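# Place the loaded tray level inside the jewelry box

## Task

Put the tray into the jewelry box so it sits flat on top of the box's dividers, with none of its contents lost.

## Robot and tools

Robot: two arms, left_arm and right_arm, each ending in a five-finger hand (right_arm has a right hand, left_arm a mirrored left hand). Calibrated bases in the scene frame: left_arm at (-0.032, +0.342, +0.004) m, right_arm at (+0.022, -0.368, +0.037) m, both turned only slightly about z. A camera stand sits behind the arms. Loose objects may occasionally get nudged by outside pushes.

Frames. Scene frame: origin at table height, midway between the nominal bases; +z up, +x out over the table, left_arm on +y. Fixed cameras and the table use it. Each arm's reported hand poses, targets and wrist-camera poses are in that arm's own base frame, and pose offsets run along that base's axes, rotating about the current Hand target position. Reported positions may be off by a few cm, more at long reach.

Hand point: a spot 0.15 m out from the wrist face, 0.05 m in front of the palm. Its +z runs along straight fingers, +y out of the palm, +x across the palm away from the thumb on the right hand (toward the thumb on the left hand). Straight fingers extend 0.06-0.07 m past it and lie 0.06 m behind it along -y. A wrist bracket on the little-finger side can strike things.

The 28-number row (used by execute_actions and move), all values in [-1, 1]: left dx, dy, dz, rx, ry, rz; left little, ring, middle, index, thumb_bend, thumb_turn, force_limit, speed; then the same 14 for the right arm. Both arms must always be filled in. Pose part: an offset, not a pose, counted from that arm's Hand target at the start of the action or move; 1.0 equals 0.6 m for dx/dy/dz and 180 degrees for rx/ry/rz, which form one rotation vector. Translations longer than 1.0 get scaled down. Sending 0 for all six re-asks for the current Hand target. Finger numbers are absolute targets: +1 open/straight, -1 closed; thumb_turn +1 beside the palm, -1 opposite the fingers. force_limit maps -1..+1 to about 0..10 N (0..15 N for thumb motors); speed rises from near zero at -1 to full at +0.48 and stays full above. For a soft grip close with speed at -0.94 or lower. To leave a hand unchanged, resend the last eight hand numbers you actually sent (before any were sent, use hand_measured plus hand_force_limit and hand_speed). A grasp fits objects about 0.035-0.065 m thick with the thumb turned in, or handles down to about 0.025 m.

execute_actions: actions is a list of actions; each action is up to 15 rows, one per 1/30 s step, shorter tables repeating their last row. Every row is measured from the action's starting Hand target, so repeating an offset moves further. cameras picks images; with an empty actions list all images come back by default.

move: target is one row or up to 15 rows, each an offset from the same starting Hand targets (not chained). speed is m/s, 0.002 to 4.3, default 0.25 (turns up to twice that in rad/s), one value or one per target. blend in m rounds corners of a list; 0 stops at each point. blocking=false returns after about 0.5 s while motion continues. All arm paths finish together, capped at 10 s. Paths ignore obstacles and the other arm. Going near an arm's own base can flip its shoulder; route around it.

wait: seconds 0 to 10, arms hold their last command; returns early if a running move ends. stop: brakes a running move. zoom_image: camera (cam_high, cam_low, cam_left_wrist, cam_right_wrist) and region [x0, y0, x1, y1] in pixels, at most 504 each way, from the newest image. show_instructions: shows reference pages. finished_scene: takes scene (1 or 2), ends it irreversibly.

Results. Each result gives per-arm end_effector_position (m) and end_effector_quat_wxyz in base frame, Hand target (the last commanded pose after clipping, from which the next offsets count), joint positions, velocities and torques, and hand_measured, hand_stopped_by (moving, target, force, stalled, fault) and hand_load_n (fingertip force, positive when pushed open), in the same motor order as the row. A lost grip shows as hand_load_n dropping near 0. move adds a 'move:' line: done, off_target, moving, held or fault, plus limits such as paced (pose clipped) or held (steps withheld). MOTOR HOT warns at 85 °C; at 100 °C the arm drops for 30-60 s.

Behaviour to expect: commanded orientation is clipped to 40 degrees from the measured one per step. Hands often rest 1-3 cm (sometimes 5 cm) short of the target, usually lower, without any contact; resend the gap as an offset. An arm stopped by contact keeps pushing; command a target back beyond the hand point to release. Motors lock once at target or force limit; to tighten, raise force_limit and send a more-closed target; to loosen, send a more-open one.

Avoid: dropping or releasing moving items, spilling the tray's contents, fast impacts, pressing hard into fixed or heavy things, excessive finger loads, the two hands touching or gripping each other, long stretched holds that overheat motors, and anything ending off the table.

Each tool is called after ">>>" as a command line: name --argument value for each argument, lists and objects as JSON in quotes; but a table of rows of numbers goes row by row, as --pt "numbers of a row", without its own name.

Reference images:

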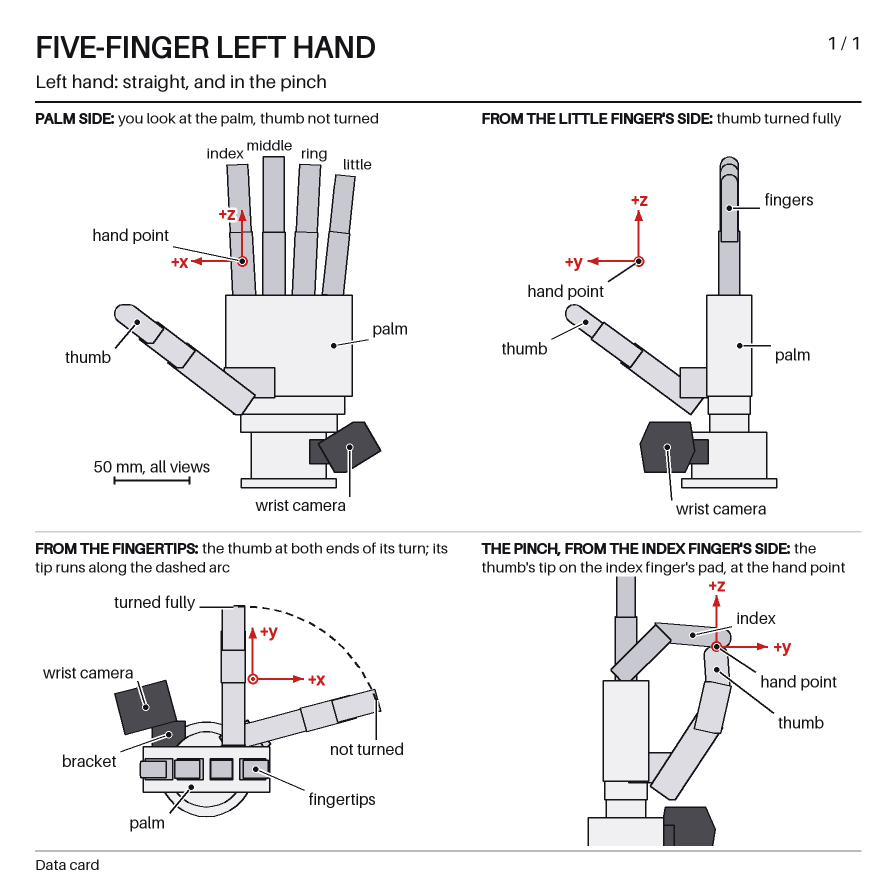

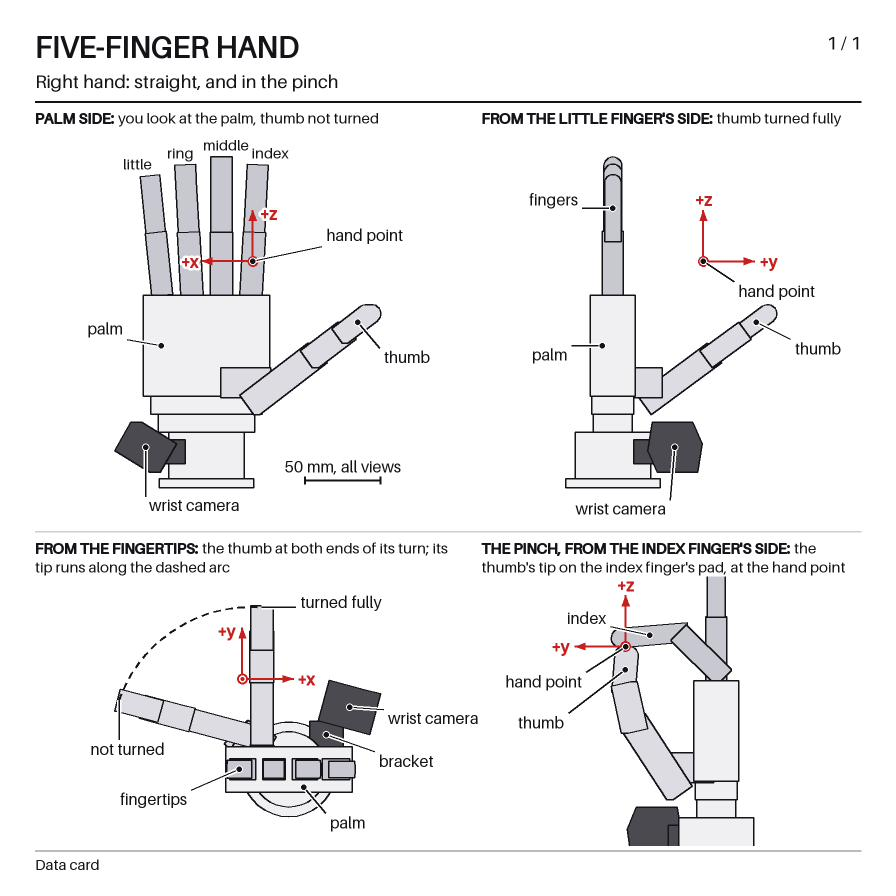

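## Session

>>> execute_actions --actions '[]' --cameras '["all"]'

Scene clock: 0.00 s.
left_arm: end_effector_position=(+0.1489, -0.3756, +0.1333) hand_measured=(+1.000, +1.000, +1.000, +1.000, +1.000, +1.000) hand_load_n=(+0.0, +0.0, +0.0, +0.0, +0.0, +0.0) hand_stopped_by=(target, target, target, target, target, target) hand_force_limit=0.00 hand_speed=-0.80 end_effector_quat_wxyz=(+0.062, +0.485, +0.866, +0.102) | right_arm: end_effector_position=(+0.6172, -0.1231, +0.0935) hand_measured=(+1.000, +1.000, +1.000, +1.000, +1.000, +1.000) hand_load_n=(+0.0, +0.0, +0.0, +0.0, +0.0, +0.0) hand_stopped_by=(target, target, target, target, target, target) hand_force_limit=0.00 hand_speed=-0.80 end_effector_quat_wxyz=(-0.062, +0.294, +0.947, +0.111)
Joint positions: left_arm=[-1.406 1.615 1.284 -1.323 -0.224 1.176] | right_arm=[-0.342 2.005 1.753 -1.453 -0.217 1.815]
Joint velocities: within noise
Joint torques (N m): no reading
Motor temperatures (°C): left_arm=[23 26 22 21 19 20] | right_arm=[22 25 24 21 22 24]
Heat: left arm: hottest shoulder 26 °C; right arm: hottest shoulder 25 °C.
Hand target: left_arm +0.1504, -0.3843, +0.1425; +0.071, +0.484, +0.868, +0.090 | right_arm +0.6253, -0.1260, +0.1066; -0.046, +0.292, +0.949, +0.111

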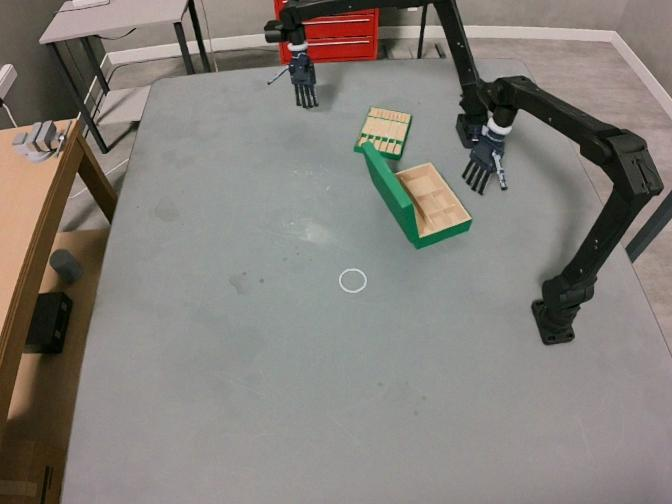

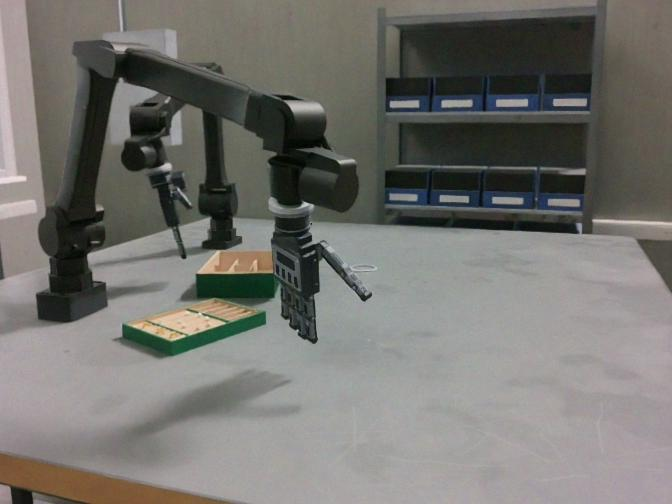

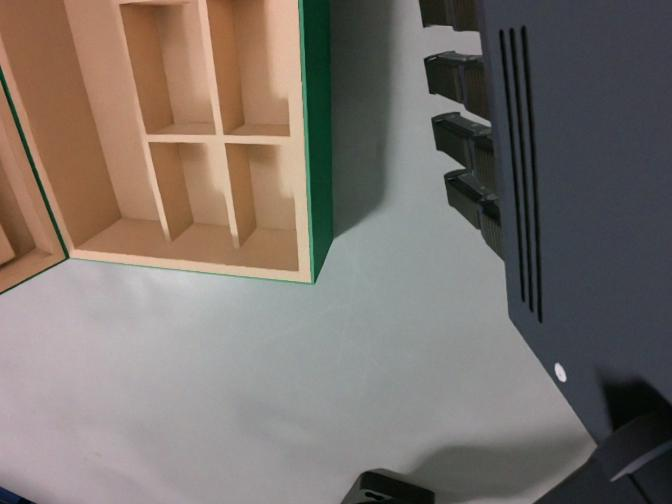

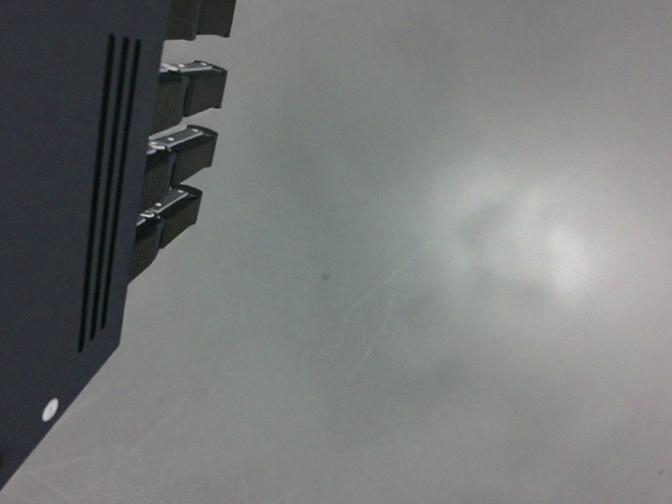

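>>> zoom_image --camera "cam_high" --region '[330, 90, 520, 260]'

>>> zoom_image --camera "cam_low" --region '[80, 220, 330, 370]'

Scaled by 2.653 from the camera's 672x504 image, which has a finer 960x720 frame.

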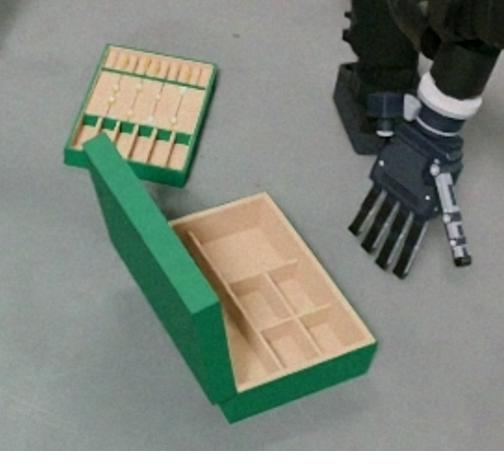

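Scaled by 2.016 from the camera's 672x504 image, which has a finer 960x720 frame.

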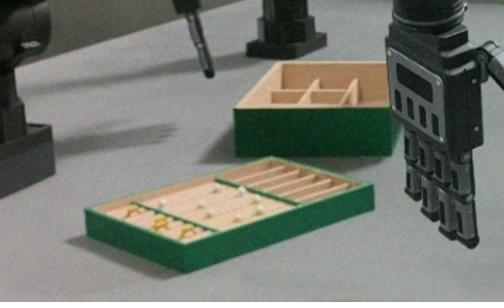

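>>> move --pt "0.0 0 0.2 0 0 0 1 1 1 1 1 1 0 -0.8 -0.1 0.05 0.32 0 0 0 1 1 1 1 1 1 0 -0.8" --pt "0.08 -0.1 0.25 0 0 0 1 1 1 1 1 1 0 -0.8 -0.49 0.26 0.32 0 0 0.9 1 1 1 1 1 1 0 -0.8" --cameras '["all"]' --speed 0.3

Scene clock: 24.03 s.
left_arm: end_effector_position=(+0.1905, -0.4335, +0.2760) hand_measured=(+1.000, +1.000, +1.000, +1.000, +1.000, +1.000) hand_load_n=(+0.0, +0.0, +0.0, +0.0, +0.0, +0.0) hand_stopped_by=(target, target, target, target, target, target) hand_force_limit=0.00 hand_speed=-0.80 end_effector_quat_wxyz=(+0.075, +0.489, +0.865, +0.090) | right_arm: end_effector_position=(+0.3390, +0.0306, +0.2918) hand_measured=(+1.000, +1.000, +1.000, +1.000, +1.000, +1.000) hand_load_n=(+0.0, +0.0, +0.0, +0.0, +0.0, +0.0) hand_stopped_by=(target, target, target, target, target, target) hand_force_limit=0.00 hand_speed=-0.80 end_effector_quat_wxyz=(+0.087, +0.890, -0.443, +0.063)
Joint positions: left_arm=[-1.348 1.707 1.786 -1.682 -0.232 1.247] | right_arm=[0.207 1.41 1.515 -1.685 0.215 -0.44]
Joint torques (N m): left_arm=[0.97 -15.44 13.55 -0.34 -0.19 0.08] | right_arm=[-0.21 -11.28 8.47 -0.01 0.4 -0.12]
Motor temperatures (°C): left_arm=[23 27 25 21 19 20] | right_arm=[22 30 30 21 22 24]
Heat: left arm: hottest shoulder 27 °C; right arm: hottest shoulder 30 °C.
Hand target: left_arm +0.1985, -0.4443, +0.2926; +0.071, +0.484, +0.868, +0.090 | right_arm +0.3313, +0.0300, +0.2987; +0.116, +0.891, -0.437, +0.029
Off the commanded pose: left_arm 0.021 m, 1 deg | right_arm 0.010 m, 5 deg.
joint sent to its limit (left arm) — joint 4 (wrist pitch), lower limit. The joint targets are off in orientation, not in position.
joint sent to its limit (right arm) — joint 4 (wrist pitch), lower limit. The joint targets are off in orientation, not in position.
move: off_target (left_arm, right_arm)
camera_calibration:
cam_left_wrist: T_world_to_cam=[[-0.94748, -0.268864, -0.173185, 0.106837], [-0.318039, 0.849085, 0.421788, 0.328601], [0.0336452, 0.454716, -0.890001, 0.554538], [0, 0, 0, 1]] pos_world=[0.187076, -0.502443, 0.373441]
cam_right_wrist: T_world_to_cam=[[-0.578154, -0.801808, 0.151134, 0.173017], [-0.765678, 0.597158, 0.239038, 0.191055], [-0.281913, 0.0224809, -0.959176, 0.484032], [0, 0, 0, 1]] pos_world=[0.382772, 0.0137548, 0.392453]

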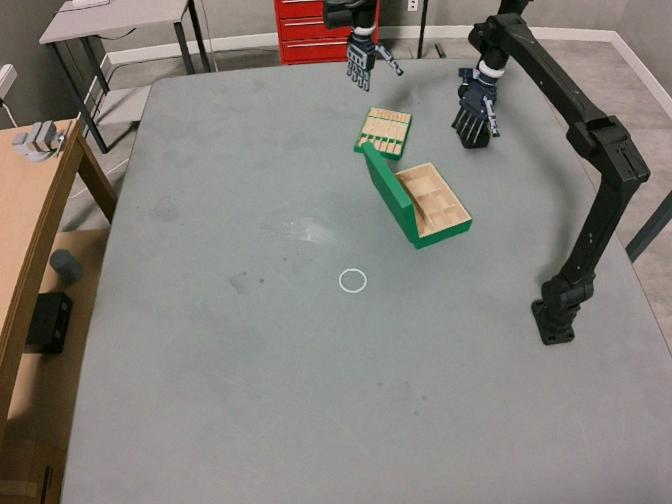

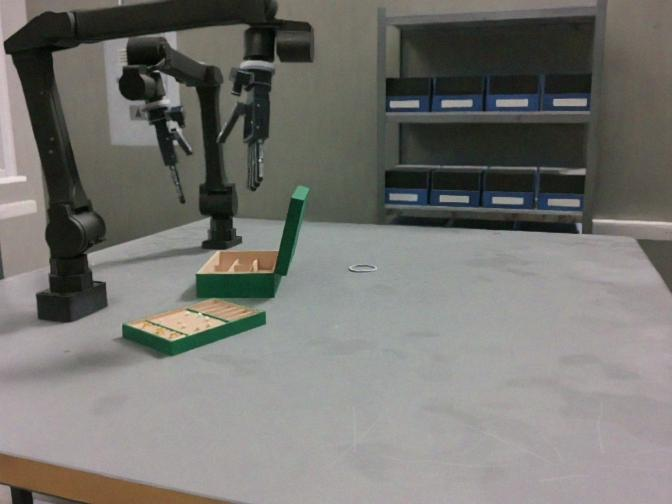

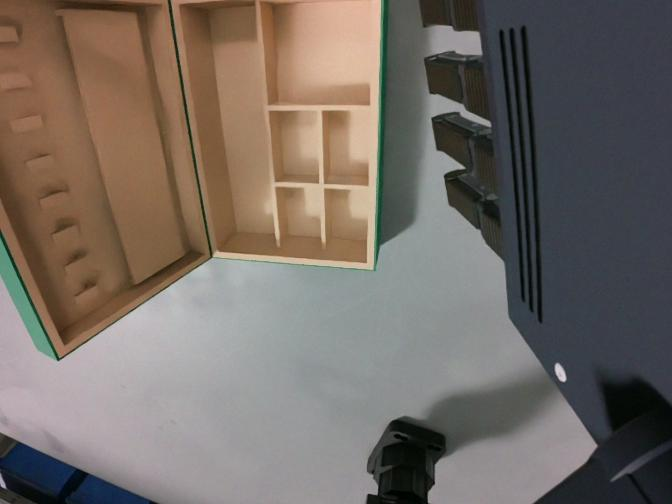

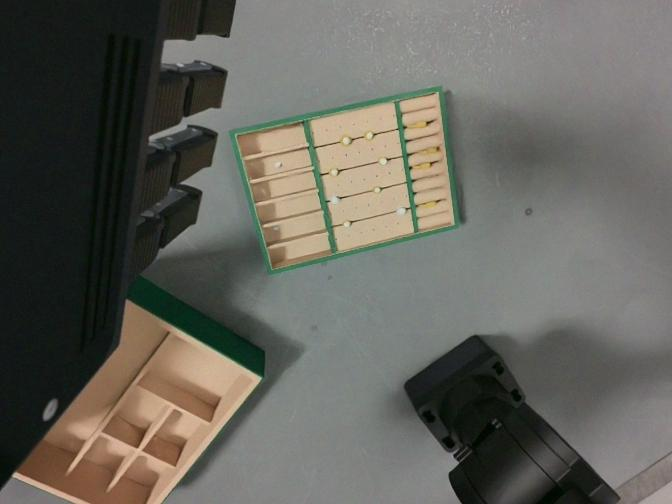

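>>> zoom_image --camera "cam_right_wrist" --region '[220, 70, 480, 290]'

>>> zoom_image --camera "cam_low" --region '[100, 170, 340, 370]'

>>> zoom_image --camera "cam_left_wrist" --region '[0, 0, 420, 370]'

Scaled by 1.938 from the camera's 672x504 image, which has a finer 960x720 frame.

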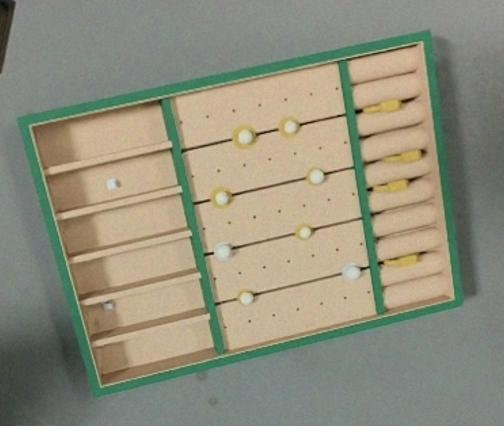

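Scaled by 2.100 from the camera's 672x504 image, which has a finer 960x720 frame.

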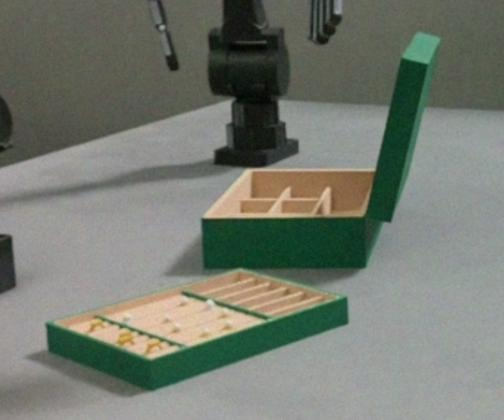

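Scaled by 1.200 from the camera's 672x504 image, which has a finer 960x720 frame.

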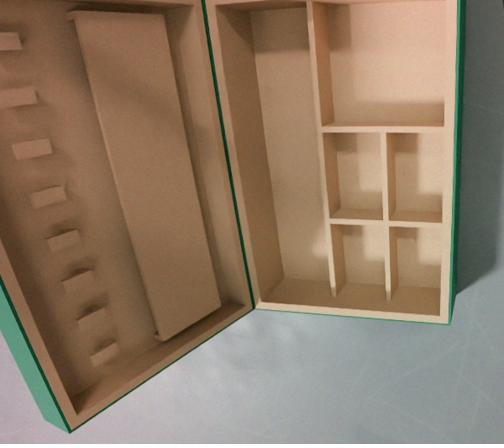

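>>> zoom_image --camera "cam_left_wrist" --region '[190, 140, 400, 290]'

>>> zoom_image --camera "cam_low" --region '[180, 220, 310, 310]'

Scaled by 2.400 from the camera's 672x504 image, which has a finer 960x720 frame.

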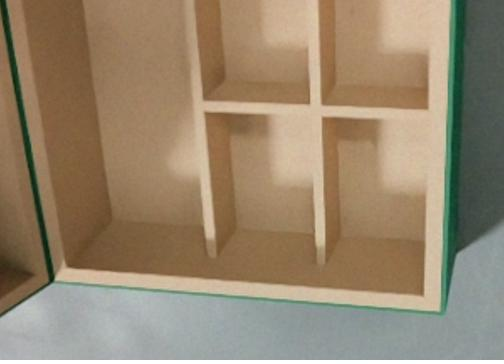

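Scaled by 3.877 from the camera's 672x504 image, which has a finer 960x720 frame.

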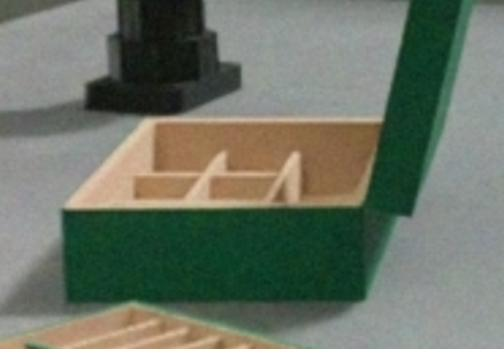

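>>> move --pt "-0.1458 -0.0828 -0.05 -0.1023 -0.0274 0.9095 1 1 1 1 1 -1 0 0 0 0 0 0 0 0 1 1 1 1 1 -1 0 0" --pt "-0.1458 -0.0828 -0.26 -0.1023 -0.0274 0.9095 1 1 1 1 1 -1 0 0 0 0 0 0 0 0 1 1 1 1 1 -1 0 0" --cameras '["all"]' --speed 0.3

Scene clock: 90.70 s.
left_arm: end_effector_position=(+0.1143, -0.4913, +0.1361) hand_measured=(+1.000, +1.000, +1.000, +1.000, +1.000, -1.000) hand_load_n=(+0.0, +0.0, +0.0, +0.0, +0.0, +0.0) hand_stopped_by=(target, target, target, target, target, target) hand_force_limit=0.00 hand_speed=0.00 end_effector_quat_wxyz=(-0.002, +0.800, -0.599, -0.004) | right_arm: end_effector_position=(+0.3391, +0.0301, +0.2919) hand_measured=(+1.000, +1.000, +1.000, +1.000, +1.000, -1.000) hand_load_n=(+0.0, +0.0, +0.0, +0.0, +0.0, +0.0) hand_stopped_by=(target, target, target, target, target, target) hand_force_limit=0.00 hand_speed=0.00 end_effector_quat_wxyz=(+0.087, +0.891, -0.441, +0.063)
Joint positions: left_arm=[-1.217 1.619 1.351 -1.312 0.002 -1.502] | right_arm=[0.207 1.41 1.515 -1.685 0.216 -0.444]
Joint torques (N m): left_arm=[-0.67 -14.8 7.9 0.17 0.08 -0.14] | right_arm=[-0.09 -11.11 8.43 0.02 0.37 -0.11]
Motor temperatures (°C): left_arm=[23 28 31 20 19 20] | right_arm=[22 29 31 21 22 24]
Heat: left arm: hottest elbow 31 °C; right arm: hottest elbow 31 °C.
Hand target: left_arm +0.1109, -0.4940, +0.1367; +0.000, +0.801, -0.599, +0.000 | right_arm +0.3314, +0.0300, +0.2987; +0.117, +0.891, -0.437, +0.029
Off the commanded pose: left_arm 0.004 m, 1 deg | right_arm 0.010 m, 5 deg.
joint sent to its limit (right arm) — joint 4 (wrist pitch), lower limit. The joint targets are off in orientation, not in position.
move: off_target (right_arm)
camera_calibration:
cam_left_wrist: T_world_to_cam=[[0.998295, 0.020703, 0.0545811, -0.116346], [-0.00304536, -0.915255, 0.402864, -0.487831], [0.0582961, -0.402343, -0.913631, 0.0381237], [0, 0, 0, 1]] pos_world=[0.112439, -0.428742, 0.237711]
cam_right_wrist: T_world_to_cam=[[-0.575337, -0.803582, 0.152455, 0.171453], [-0.767582, 0.594847, 0.238692, 0.192144], [-0.282496, 0.0203069, -0.959053, 0.48439], [0, 0, 0, 1]] pos_world=[0.382968, 0.0136439, 0.392554]

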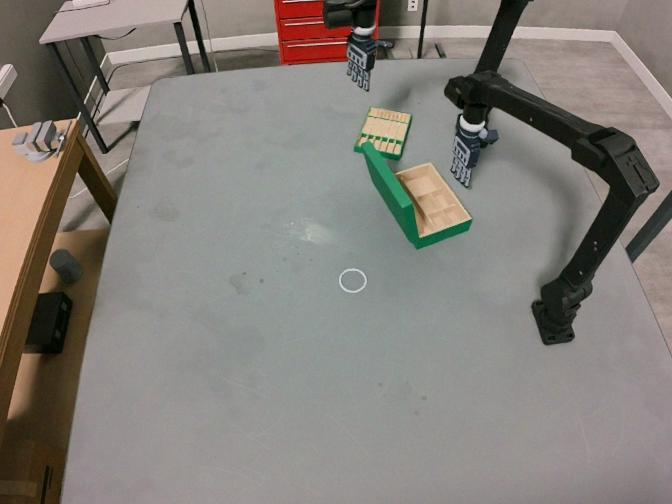

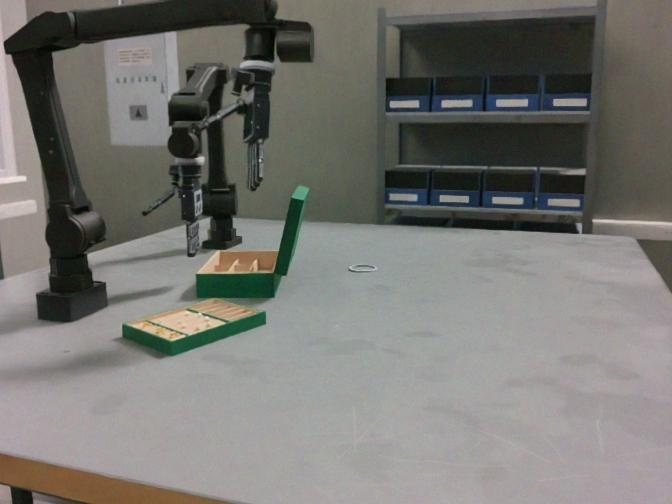

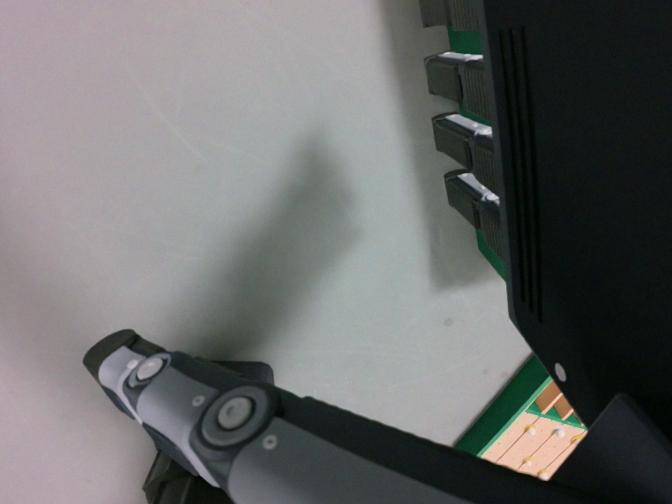

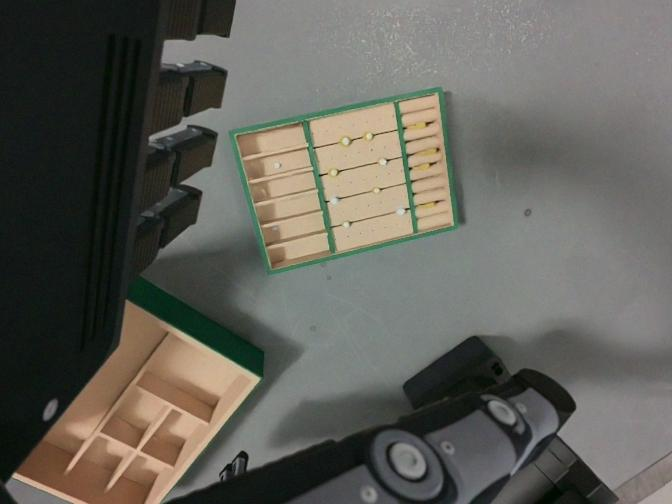

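>>> move --pt "0 0 -0.06 0 0 0 1 1 1 1 1 -1 0 0 0 0 0 0 0 0 1 1 1 1 1 -1 0 0" --pt "0.08 0.0236 -0.06 0 0 0 1 1 1 1 1 -1 0 0 0 0 0 0 0 0 1 1 1 1 1 -1 0 0" --cameras '["cam_low","cam_high"]' --speed '[0.15,0.06]'

Scene clock: 100.20 s.
left_arm: end_effector_position=(+0.1425, -0.4797, +0.1023) hand_measured=(+1.000, +1.000, +1.000, +1.000, +1.000, -1.000) hand_load_n=(+0.0, -2.5, -1.0, +0.0, +0.0, +0.0) hand_stopped_by=(target, target, target, target, target, target) hand_force_limit=0.00 hand_speed=0.00 end_effector_quat_wxyz=(+0.006, +0.797, -0.603, -0.007) | right_arm: end_effector_position=(+0.3391, +0.0301, +0.2919) hand_measured=(+1.000, +1.000, +1.000, +1.000, +1.000, -1.000) hand_load_n=(+0.0, +0.0, +0.0, +0.0, +0.0, +0.0) hand_stopped_by=(target, target, target, target, target, target) hand_force_limit=0.00 hand_speed=0.00 end_effector_quat_wxyz=(+0.087, +0.891, -0.441, +0.063)
Joint positions: left_arm=[-1.146 1.646 1.289 -1.22 0.017 -1.421] | right_arm=[0.207 1.41 1.515 -1.685 0.216 -0.444]
Joint torques (N m): left_arm=[2.2 -13.39 9.09 0.13 -0.44 0.08] | right_arm=[-0.5 -11.58 8.43 0.06 0.4 -0.14]
Heat: left arm: hottest elbow 31 °C; right arm: hottest elbow 32 °C.
Hand target: left_arm +0.1589, -0.4799, +0.1006; +0.000, +0.801, -0.599, +0.000 | right_arm +0.3314, +0.0300, +0.2987; +0.117, +0.891, -0.437, +0.029
Off the commanded pose: left_arm 0.017 m, 1 deg | right_arm 0.010 m, 5 deg.
joint sent to its limit (right arm) — joint 4 (wrist pitch), lower limit. The joint targets are off in orientation, not in position.
move: off_target (left_arm, right_arm)
Images, in order (width x height): cam_high 672x504, cam_low 672x504.

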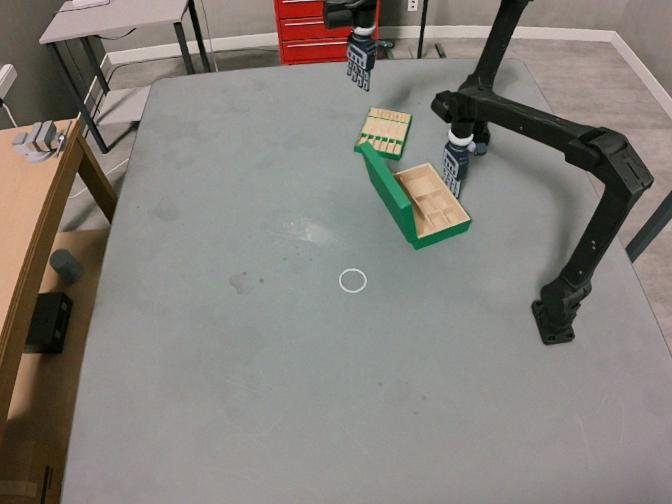

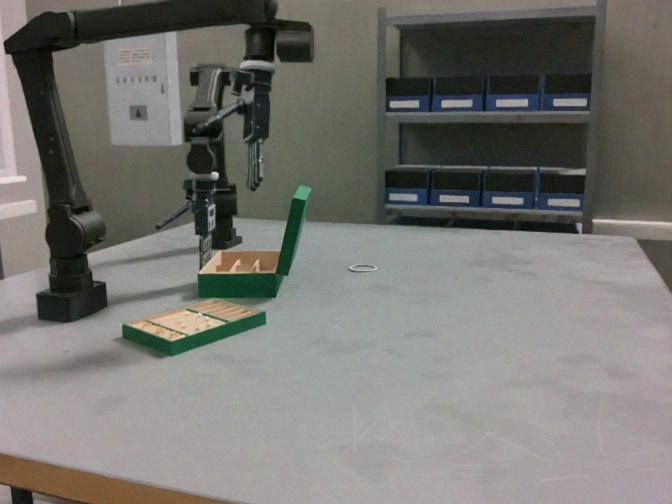

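>>> move --target '[0.1918,0.0567,0,0,0,0,1,1,1,1,1,-1,0,0, 0,0,0,0,0,0,1,1,1,1,1,-1,0,0]' --cameras '["cam_low","cam_high"]' --speed 0.05

Scene clock: 105.40 s.
left_arm: end_effector_position=(+0.2491, -0.4360, +0.0875) hand_measured=(+1.000, +1.000, +1.000, +1.000, +1.000, -1.000) hand_load_n=(+0.0, -2.0, -0.5, +0.0, +0.0, +0.0) hand_stopped_by=(target, target, target, target, target, target) hand_force_limit=0.00 hand_speed=0.00 end_effector_quat_wxyz=(+0.002, +0.799, -0.601, -0.023) | right_arm: end_effector_position=(+0.3391, +0.0301, +0.2919) hand_measured=(+1.000, +1.000, +1.000, +1.000, +1.000, -1.000) hand_load_n=(+0.0, +0.0, +0.0, +0.0, +0.0, +0.0) hand_stopped_by=(target, target, target, target, target, target) hand_force_limit=0.00 hand_speed=0.00 end_effector_quat_wxyz=(+0.087, +0.891, -0.441, +0.063)
Joint positions: left_arm=[-0.911 1.725 1.35 -1.239 0.015 -1.19] | right_arm=[0.207 1.41 1.515 -1.685 0.216 -0.444]
Joint torques (N m): left_arm=[2.02 -14.74 12.85 -0.14 -0.39 0.1] | right_arm=[-0.38 -11.22 8.46 -0.03 0.41 -0.13]
Heat: left arm: hottest elbow 31 °C; right arm: hottest elbow 32 °C.
Hand target: left_arm +0.2740, -0.4459, +0.1007; +0.000, +0.801, -0.599, +0.000 | right_arm +0.3314, +0.0300, +0.2987; +0.117, +0.891, -0.437, +0.029
Off the commanded pose: left_arm 0.030 m, 3 deg | right_arm 0.010 m, 5 deg.
joint sent to its limit (right arm) — joint 4 (wrist pitch), lower limit. The joint targets are off in orientation, not in position.
move: off_target (left_arm, right_arm)
Images, in order (width x height): cam_high 672x504, cam_low 672x504.

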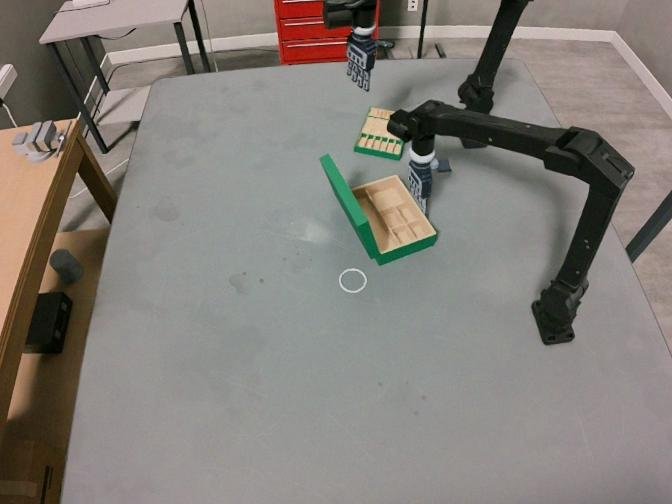

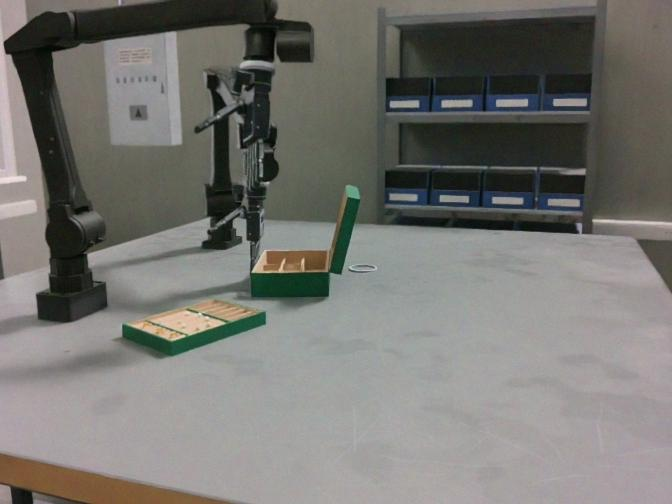

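>>> move --pt "-0.048 -0.014 0.0 0 0 0 1 1 1 1 1 -1 0 0 -0.1 -0.2 -0.12 0.0388 0.0014 0.0787 1 1 1 1 1 -1 0 0" --pt "-0.048 -0.05 0.2 0 0 0 1 1 1 1 1 -1 0 0 -0.1938 -0.3867 -0.2 0.0775 0.0028 0.1575 1 1 1 1 1 -1 0 0" --pt "0.2267 -0.1823 0.2 0 0 -0.7222 1 1 1 1 1 -1 0 0 -0.1938 -0.3867 -0.2478 0.0775 0.0028 0.1575 1 1 1 1 1 -1 0 0" --pt "0.2267 -0.1823 0.1 0 0 -0.7222 1 1 1 1 1 -1 0 0 -0.1938 -0.3867 -0.2478 0.0775 0.0028 0.1575 1 1 1 1 1 -1 0 0" --cameras '["all"]' --speed 0.3 --blend 0.02

Scene clock: 115.00 s.
left_arm: end_effector_position=(+0.4113, -0.5470, +0.1374) hand_measured=(+1.000, +1.000, +1.000, +1.000, +1.000, -1.000) hand_load_n=(+0.0, +0.0, +0.0, +0.0, +0.0, +0.0) hand_stopped_by=(target, target, target, target, target, target) hand_force_limit=0.00 hand_speed=0.00 end_effector_quat_wxyz=(+0.029, +0.199, +0.979, -0.026) | right_arm: end_effector_position=(+0.2159, -0.1996, +0.1557) hand_measured=(+1.000, +1.000, +1.000, +1.000, +1.000, -1.000) hand_load_n=(+0.0, +0.0, +0.0, +0.0, +0.0, +0.0) hand_stopped_by=(target, target, target, target, target, target) hand_force_limit=0.00 hand_speed=0.00 end_effector_quat_wxyz=(+0.003, +0.978, -0.208, +0.002)
Joint positions: left_arm=[-0.976 2.396 2.584 -1.682 -0.004 0.996] | right_arm=[-0.525 1.17 0.954 -1.349 0.004 -1.678]
Joint torques (N m): left_arm=[-0.67 -26.17 11.36 -0.17 -0.02 0.06] | right_arm=[-1.49 -5.6 8.34 0.66 -0.15 -0.14]
Heat: left arm: hottest elbow 32 °C; right arm: hottest elbow 32 °C.
Hand target: left_arm +0.4100, -0.5552, +0.1605; +0.000, +0.204, +0.979, +0.000 | right_arm +0.2150, -0.2019, +0.1499; +0.000, +0.979, -0.206, -0.001
Off the commanded pose: left_arm 0.025 m, 5 deg | right_arm 0.006 m, 0 deg.
joint sent to its limit (left arm) — joint 4 (wrist pitch), lower limit. The joint targets are off in orientation, not in position.
move: off_target (left_arm)
camera_calibration:
cam_left_wrist: T_world_to_cam=[[-0.619302, -0.781117, 0.0795136, -0.188424], [-0.719757, 0.605264, 0.340009, 0.596739], [-0.313713, 0.153337, -0.937055, 0.459888], [0, 0, 0, 1]] pos_world=[0.457088, -0.578884, 0.243026]
cam_right_wrist: T_world_to_cam=[[-0.108401, -0.994091, 0.00576102, -0.179297], [-0.917978, 0.102322, 0.383206, 0.17843], [-0.381531, 0.0362515, -0.923645, 0.342707], [0, 0, 0, 1]] pos_world=[0.275112, -0.208919, 0.249197]

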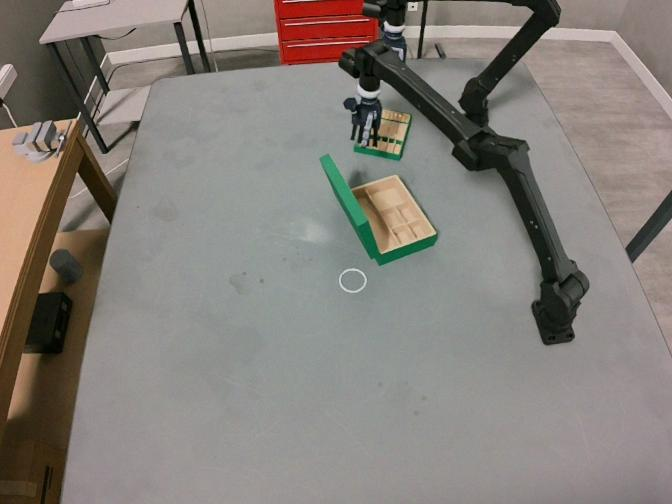

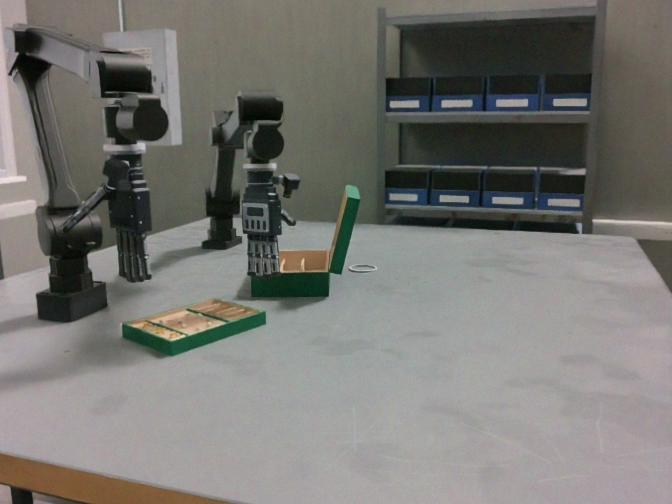

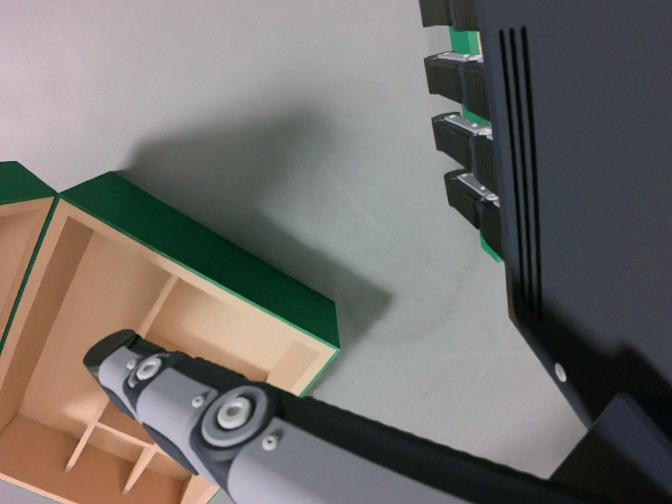

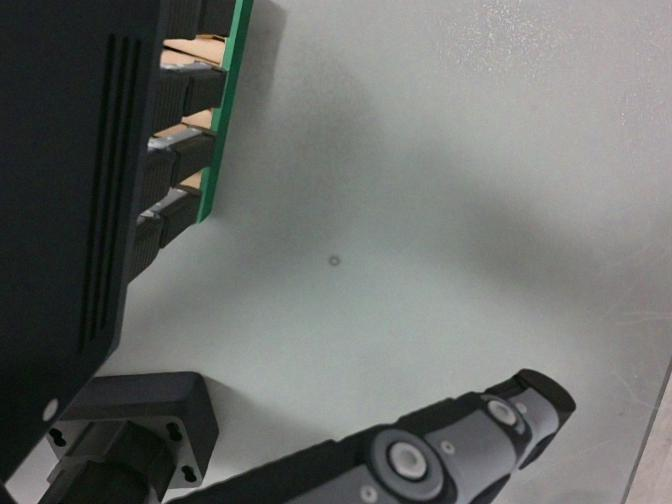

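>>> zoom_image --camera "cam_right_wrist" --region '[130, 0, 280, 240]'

>>> zoom_image --camera "cam_left_wrist" --region '[400, 0, 540, 280]'

>>> zoom_image --camera "cam_low" --region '[100, 220, 300, 370]'

Scaled by 2.100 from the camera's 672x504 image, which has a finer 960x720 frame.

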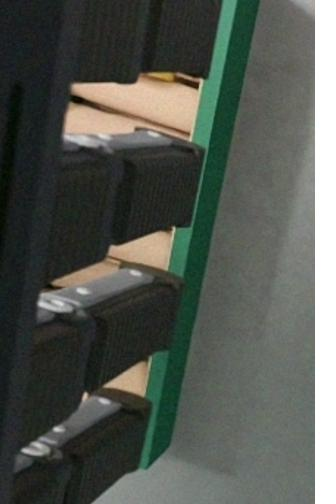

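Scaled by 1.800 from the camera's 672x504 image, which has a finer 960x720 frame.

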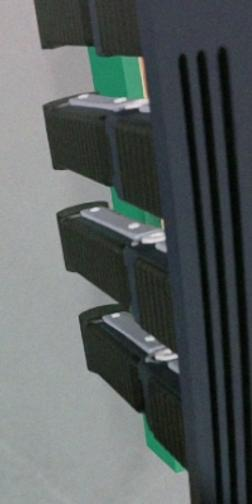

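Scaled by 2.520 from the camera's 672x504 image, which has a finer 960x720 frame.

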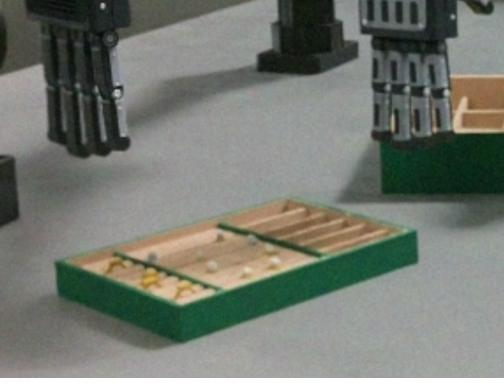

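>>> move --pt "0 0 -0.12 0 0 0 1 1 1 1 1 -1 0 0 -0.006 -0.014 -0.15 0 0 0 1 1 1 1 1 -1 0 0" --pt "0 0 -0.1667 0 0 0 1 1 1 1 1 -1 0 0 -0.006 -0.014 -0.205 0 0 0 1 1 1 1 1 -1 0 0" --cameras '["cam_low","cam_high"]' --speed '[0.15,0.03]'

Scene clock: 124.63 s.
left_arm: end_effector_position=(+0.4134, -0.5505, +0.0698) hand_measured=(+1.000, +1.000, +1.000, +1.000, +1.000, -1.000) hand_load_n=(+0.0, +0.0, -0.5, +0.0, +0.0, +0.0) hand_stopped_by=(target, target, target, target, target, target) hand_force_limit=0.00 hand_speed=0.00 end_effector_quat_wxyz=(+0.002, +0.199, +0.980, +0.000) | right_arm: end_effector_position=(+0.2142, -0.2092, +0.0349) hand_measured=(+1.000, +1.000, +1.000, +1.000, +1.000, -1.000) hand_load_n=(-0.5, +0.0, +0.0, +0.0, +0.0, +0.0) hand_stopped_by=(target, target, target, target, target, target) hand_force_limit=0.00 hand_speed=0.00 end_effector_quat_wxyz=(+0.004, +0.978, -0.208, +0.005)
Joint positions: left_arm=[-0.976 2.496 2.585 -1.658 -0.002 0.996] | right_arm=[-0.555 1.319 0.733 -0.974 0.004 -1.707]
Joint torques (N m): left_arm=[-0.5 -24.41 8.16 0.36 0.13 -0.01] | right_arm=[-1.9 -5.66 7.09 0.88 -0.17 -0.14]
Heat: left arm: hottest elbow 32 °C; right arm: hottest elbow 32 °C.
Hand target: left_arm +0.4101, -0.5552, +0.0607; +0.000, +0.204, +0.979, +0.000 | right_arm +0.2114, -0.2104, +0.0270; +0.000, +0.979, -0.206, +0.000
Off the commanded pose: left_arm 0.011 m, 1 deg | right_arm 0.009 m, 1 deg.
move: off_target (left_arm)
Images, in order (width x height): cam_high 672x504, cam_low 672x504.

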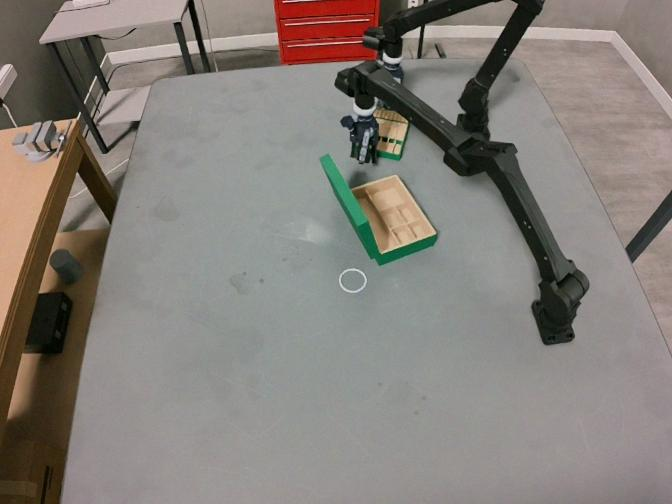

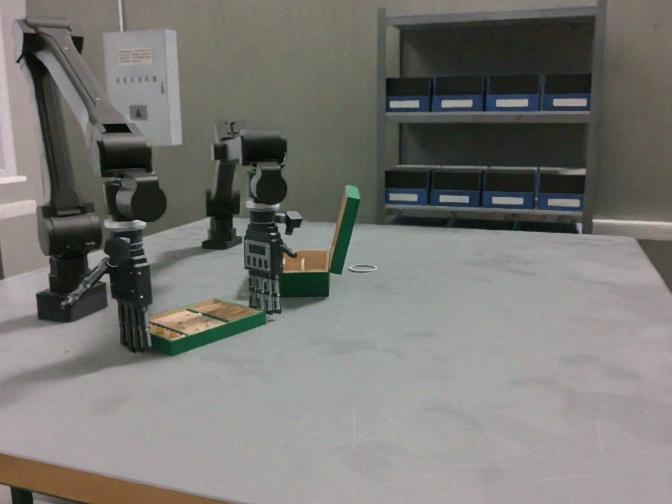

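>>> move --pt "0 0 0.0389 0 0 0 1 1 1 1 1 -1 0 0 0 0 0.0283 0 0 0 1 1 1 1 1 -1 0 0" --pt "-0.015 -0.035 0.0389 0 0 0 1 1 1 1 1 -1 0 0 0.0149 0.0335 0.0283 0 0 0 1 1 1 1 1 -1 0 0" --cameras '[]' --speed 0.05

Scene clock: 130.77 s.
left_arm: end_effector_position=(+0.3983, -0.5644, +0.0702) hand_measured=(+1.000, +1.000, +1.000, +1.000, +1.000, -1.000) hand_load_n=(+0.0, +0.0, +0.0, +0.0, +0.0, +0.0) hand_stopped_by=(target, target, target, target, target, target) hand_force_limit=0.00 hand_speed=0.00 end_effector_quat_wxyz=(+0.001, +0.209, +0.978, +0.001) | right_arm: end_effector_position=(+0.2153, -0.1914, +0.0356) hand_measured=(+1.000, +1.000, +1.000, +1.000, +1.000, -1.000) hand_load_n=(+0.0, +0.0, +0.0, +0.0, +0.0, +0.0) hand_stopped_by=(target, target, target, target, target, target) hand_force_limit=0.00 hand_speed=0.00 end_effector_quat_wxyz=(-0.002, +0.979, -0.203, -0.010)
Joint positions: left_arm=[-1.004 2.52 2.631 -1.682 -0.002 0.988] | right_arm=[-0.504 1.319 0.733 -1.006 0.002 -1.666]
Joint torques (N m): left_arm=[-0.26 -25 13.6 -0.27 0.06 -0.14] | right_arm=[-0.38 -8.12 8.79 -0.17 -0.08 0.21]
Heat: left arm: hottest elbow 32 °C; right arm: hottest elbow 32 °C.
Hand target: left_arm +0.4011, -0.5762, +0.0839; +0.000, +0.204, +0.979, +0.000 | right_arm +0.2204, -0.1904, +0.0439; +0.000, +0.979, -0.206, +0.000
Off the commanded pose: left_arm 0.018 m, 1 deg | right_arm 0.010 m, 1 deg.
joint sent to its limit (left arm) — joint 4 (wrist pitch), lower limit. The joint targets are off in orientation, not in position.
move: off_target (left_arm)
No camera images: "cameras" was empty.

>>> move --target '[0,0,0.0233,0,0,0,1,1,1,1,1,-1,0,0, 0,0,0.0233,0,0,0,1,1,1,1,1,-1,0,0]' --cameras '[]' --speed 0.05

Scene clock: 132.87 s.
left_arm: end_effector_position=(+0.3982, -0.5644, +0.0702) hand_measured=(+1.000, +1.000, +1.000, +1.000, +1.000, -1.000) hand_load_n=(+0.0, +0.0, +0.0, +0.0, +0.0, +0.0) hand_stopped_by=(target, target, target, target, target, target) hand_force_limit=0.00 hand_speed=0.00 end_effector_quat_wxyz=(+0.001, +0.209, +0.978, +0.001) | right_arm: end_effector_position=(+0.2063, -0.1865, +0.0427) hand_measured=(+1.000, +1.000, +1.000, +1.000, +1.000, -1.000) hand_load_n=(+0.0, +0.0, +0.0, +0.0, +0.0, +0.0) hand_stopped_by=(target, target, target, target, target, target) hand_force_limit=0.00 hand_speed=0.00 end_effector_quat_wxyz=(-0.006, +0.979, -0.203, -0.022)
Joint positions: left_arm=[-1.004 2.52 2.631 -1.682 -0.002 0.988] | right_arm=[-0.504 1.297 0.733 -1.052 0.002 -1.665]
Joint torques (N m): left_arm=[-0.32 -26.87 12.94 -0.27 0.04 -0.13] | right_arm=[-0.32 -8 10.76 -0.14 -0.1 0.17]
Heat: left arm: hottest elbow 32 °C; right arm: hottest elbow 32 °C.
Hand target: left_arm +0.4011, -0.5762, +0.0979; +0.000, +0.204, +0.979, +0.000 | right_arm +0.2203, -0.1903, +0.0579; +0.000, +0.979, -0.206, +0.000
Off the commanded pose: left_arm 0.030 m, 1 deg | right_arm 0.021 m, 3 deg.
joint sent to its limit (left arm) — joint 4 (wrist pitch), lower limit. The joint targets are off in orientation, not in position.
move: off_target (left_arm, right_arm)
No camera images: "cameras" was empty.

>>> move --target '[0,0,0.025,0,0,0,1,1,1,1,1,-1,0,0, 0,0,0.0133,0,0,0,1,1,1,1,1,-1,0,0]' --cameras '[]' --speed 0.05

Scene clock: 136.23 s.
left_arm: end_effector_position=(+0.3986, -0.5650, +0.0794) hand_measured=(+1.000, +1.000, +1.000, +1.000, +1.000, -1.000) hand_load_n=(+0.0, +0.0, +0.0, +0.0, +0.0, +0.0) hand_stopped_by=(target, target, target, target, target, target) hand_force_limit=0.00 hand_speed=0.00 end_effector_quat_wxyz=(+0.006, +0.209, +0.978, -0.004) | right_arm: end_effector_position=(+0.2013, -0.1837, +0.0469) hand_measured=(+1.000, +1.000, +1.000, +1.000, +1.000, -1.000) hand_load_n=(+0.0, +0.0, +0.0, +0.0, +0.0, +0.0) hand_stopped_by=(target, target, target, target, target, target) hand_force_limit=0.00 hand_speed=0.00 end_effector_quat_wxyz=(-0.008, +0.979, -0.203, -0.028)
Joint positions: left_arm=[-1.004 2.506 2.631 -1.682 -0.002 0.988] | right_arm=[-0.504 1.284 0.733 -1.077 0.002 -1.665]
Joint torques (N m): left_arm=[-0.32 -27.69 12.55 -0.25 0 -0.12] | right_arm=[-0.56 -7.94 11.95 -0.17 -0.11 0.15]
Heat: left arm: hottest shoulder 31 °C; right arm: hottest elbow 32 °C.
Hand target: left_arm +0.4011, -0.5762, +0.1128; +0.000, +0.204, +0.979, +0.000 | right_arm +0.2204, -0.1904, +0.0659; +0.000, +0.979, -0.206, +0.000
Off the commanded pose: left_arm 0.035 m, 1 deg | right_arm 0.028 m, 3 deg.
joint sent to its limit (left arm) — joint 4 (wrist pitch), lower limit. The joint targets are off in orientation, not in position.
move: off_target (left_arm, right_arm)
No camera images: "cameras" was empty.


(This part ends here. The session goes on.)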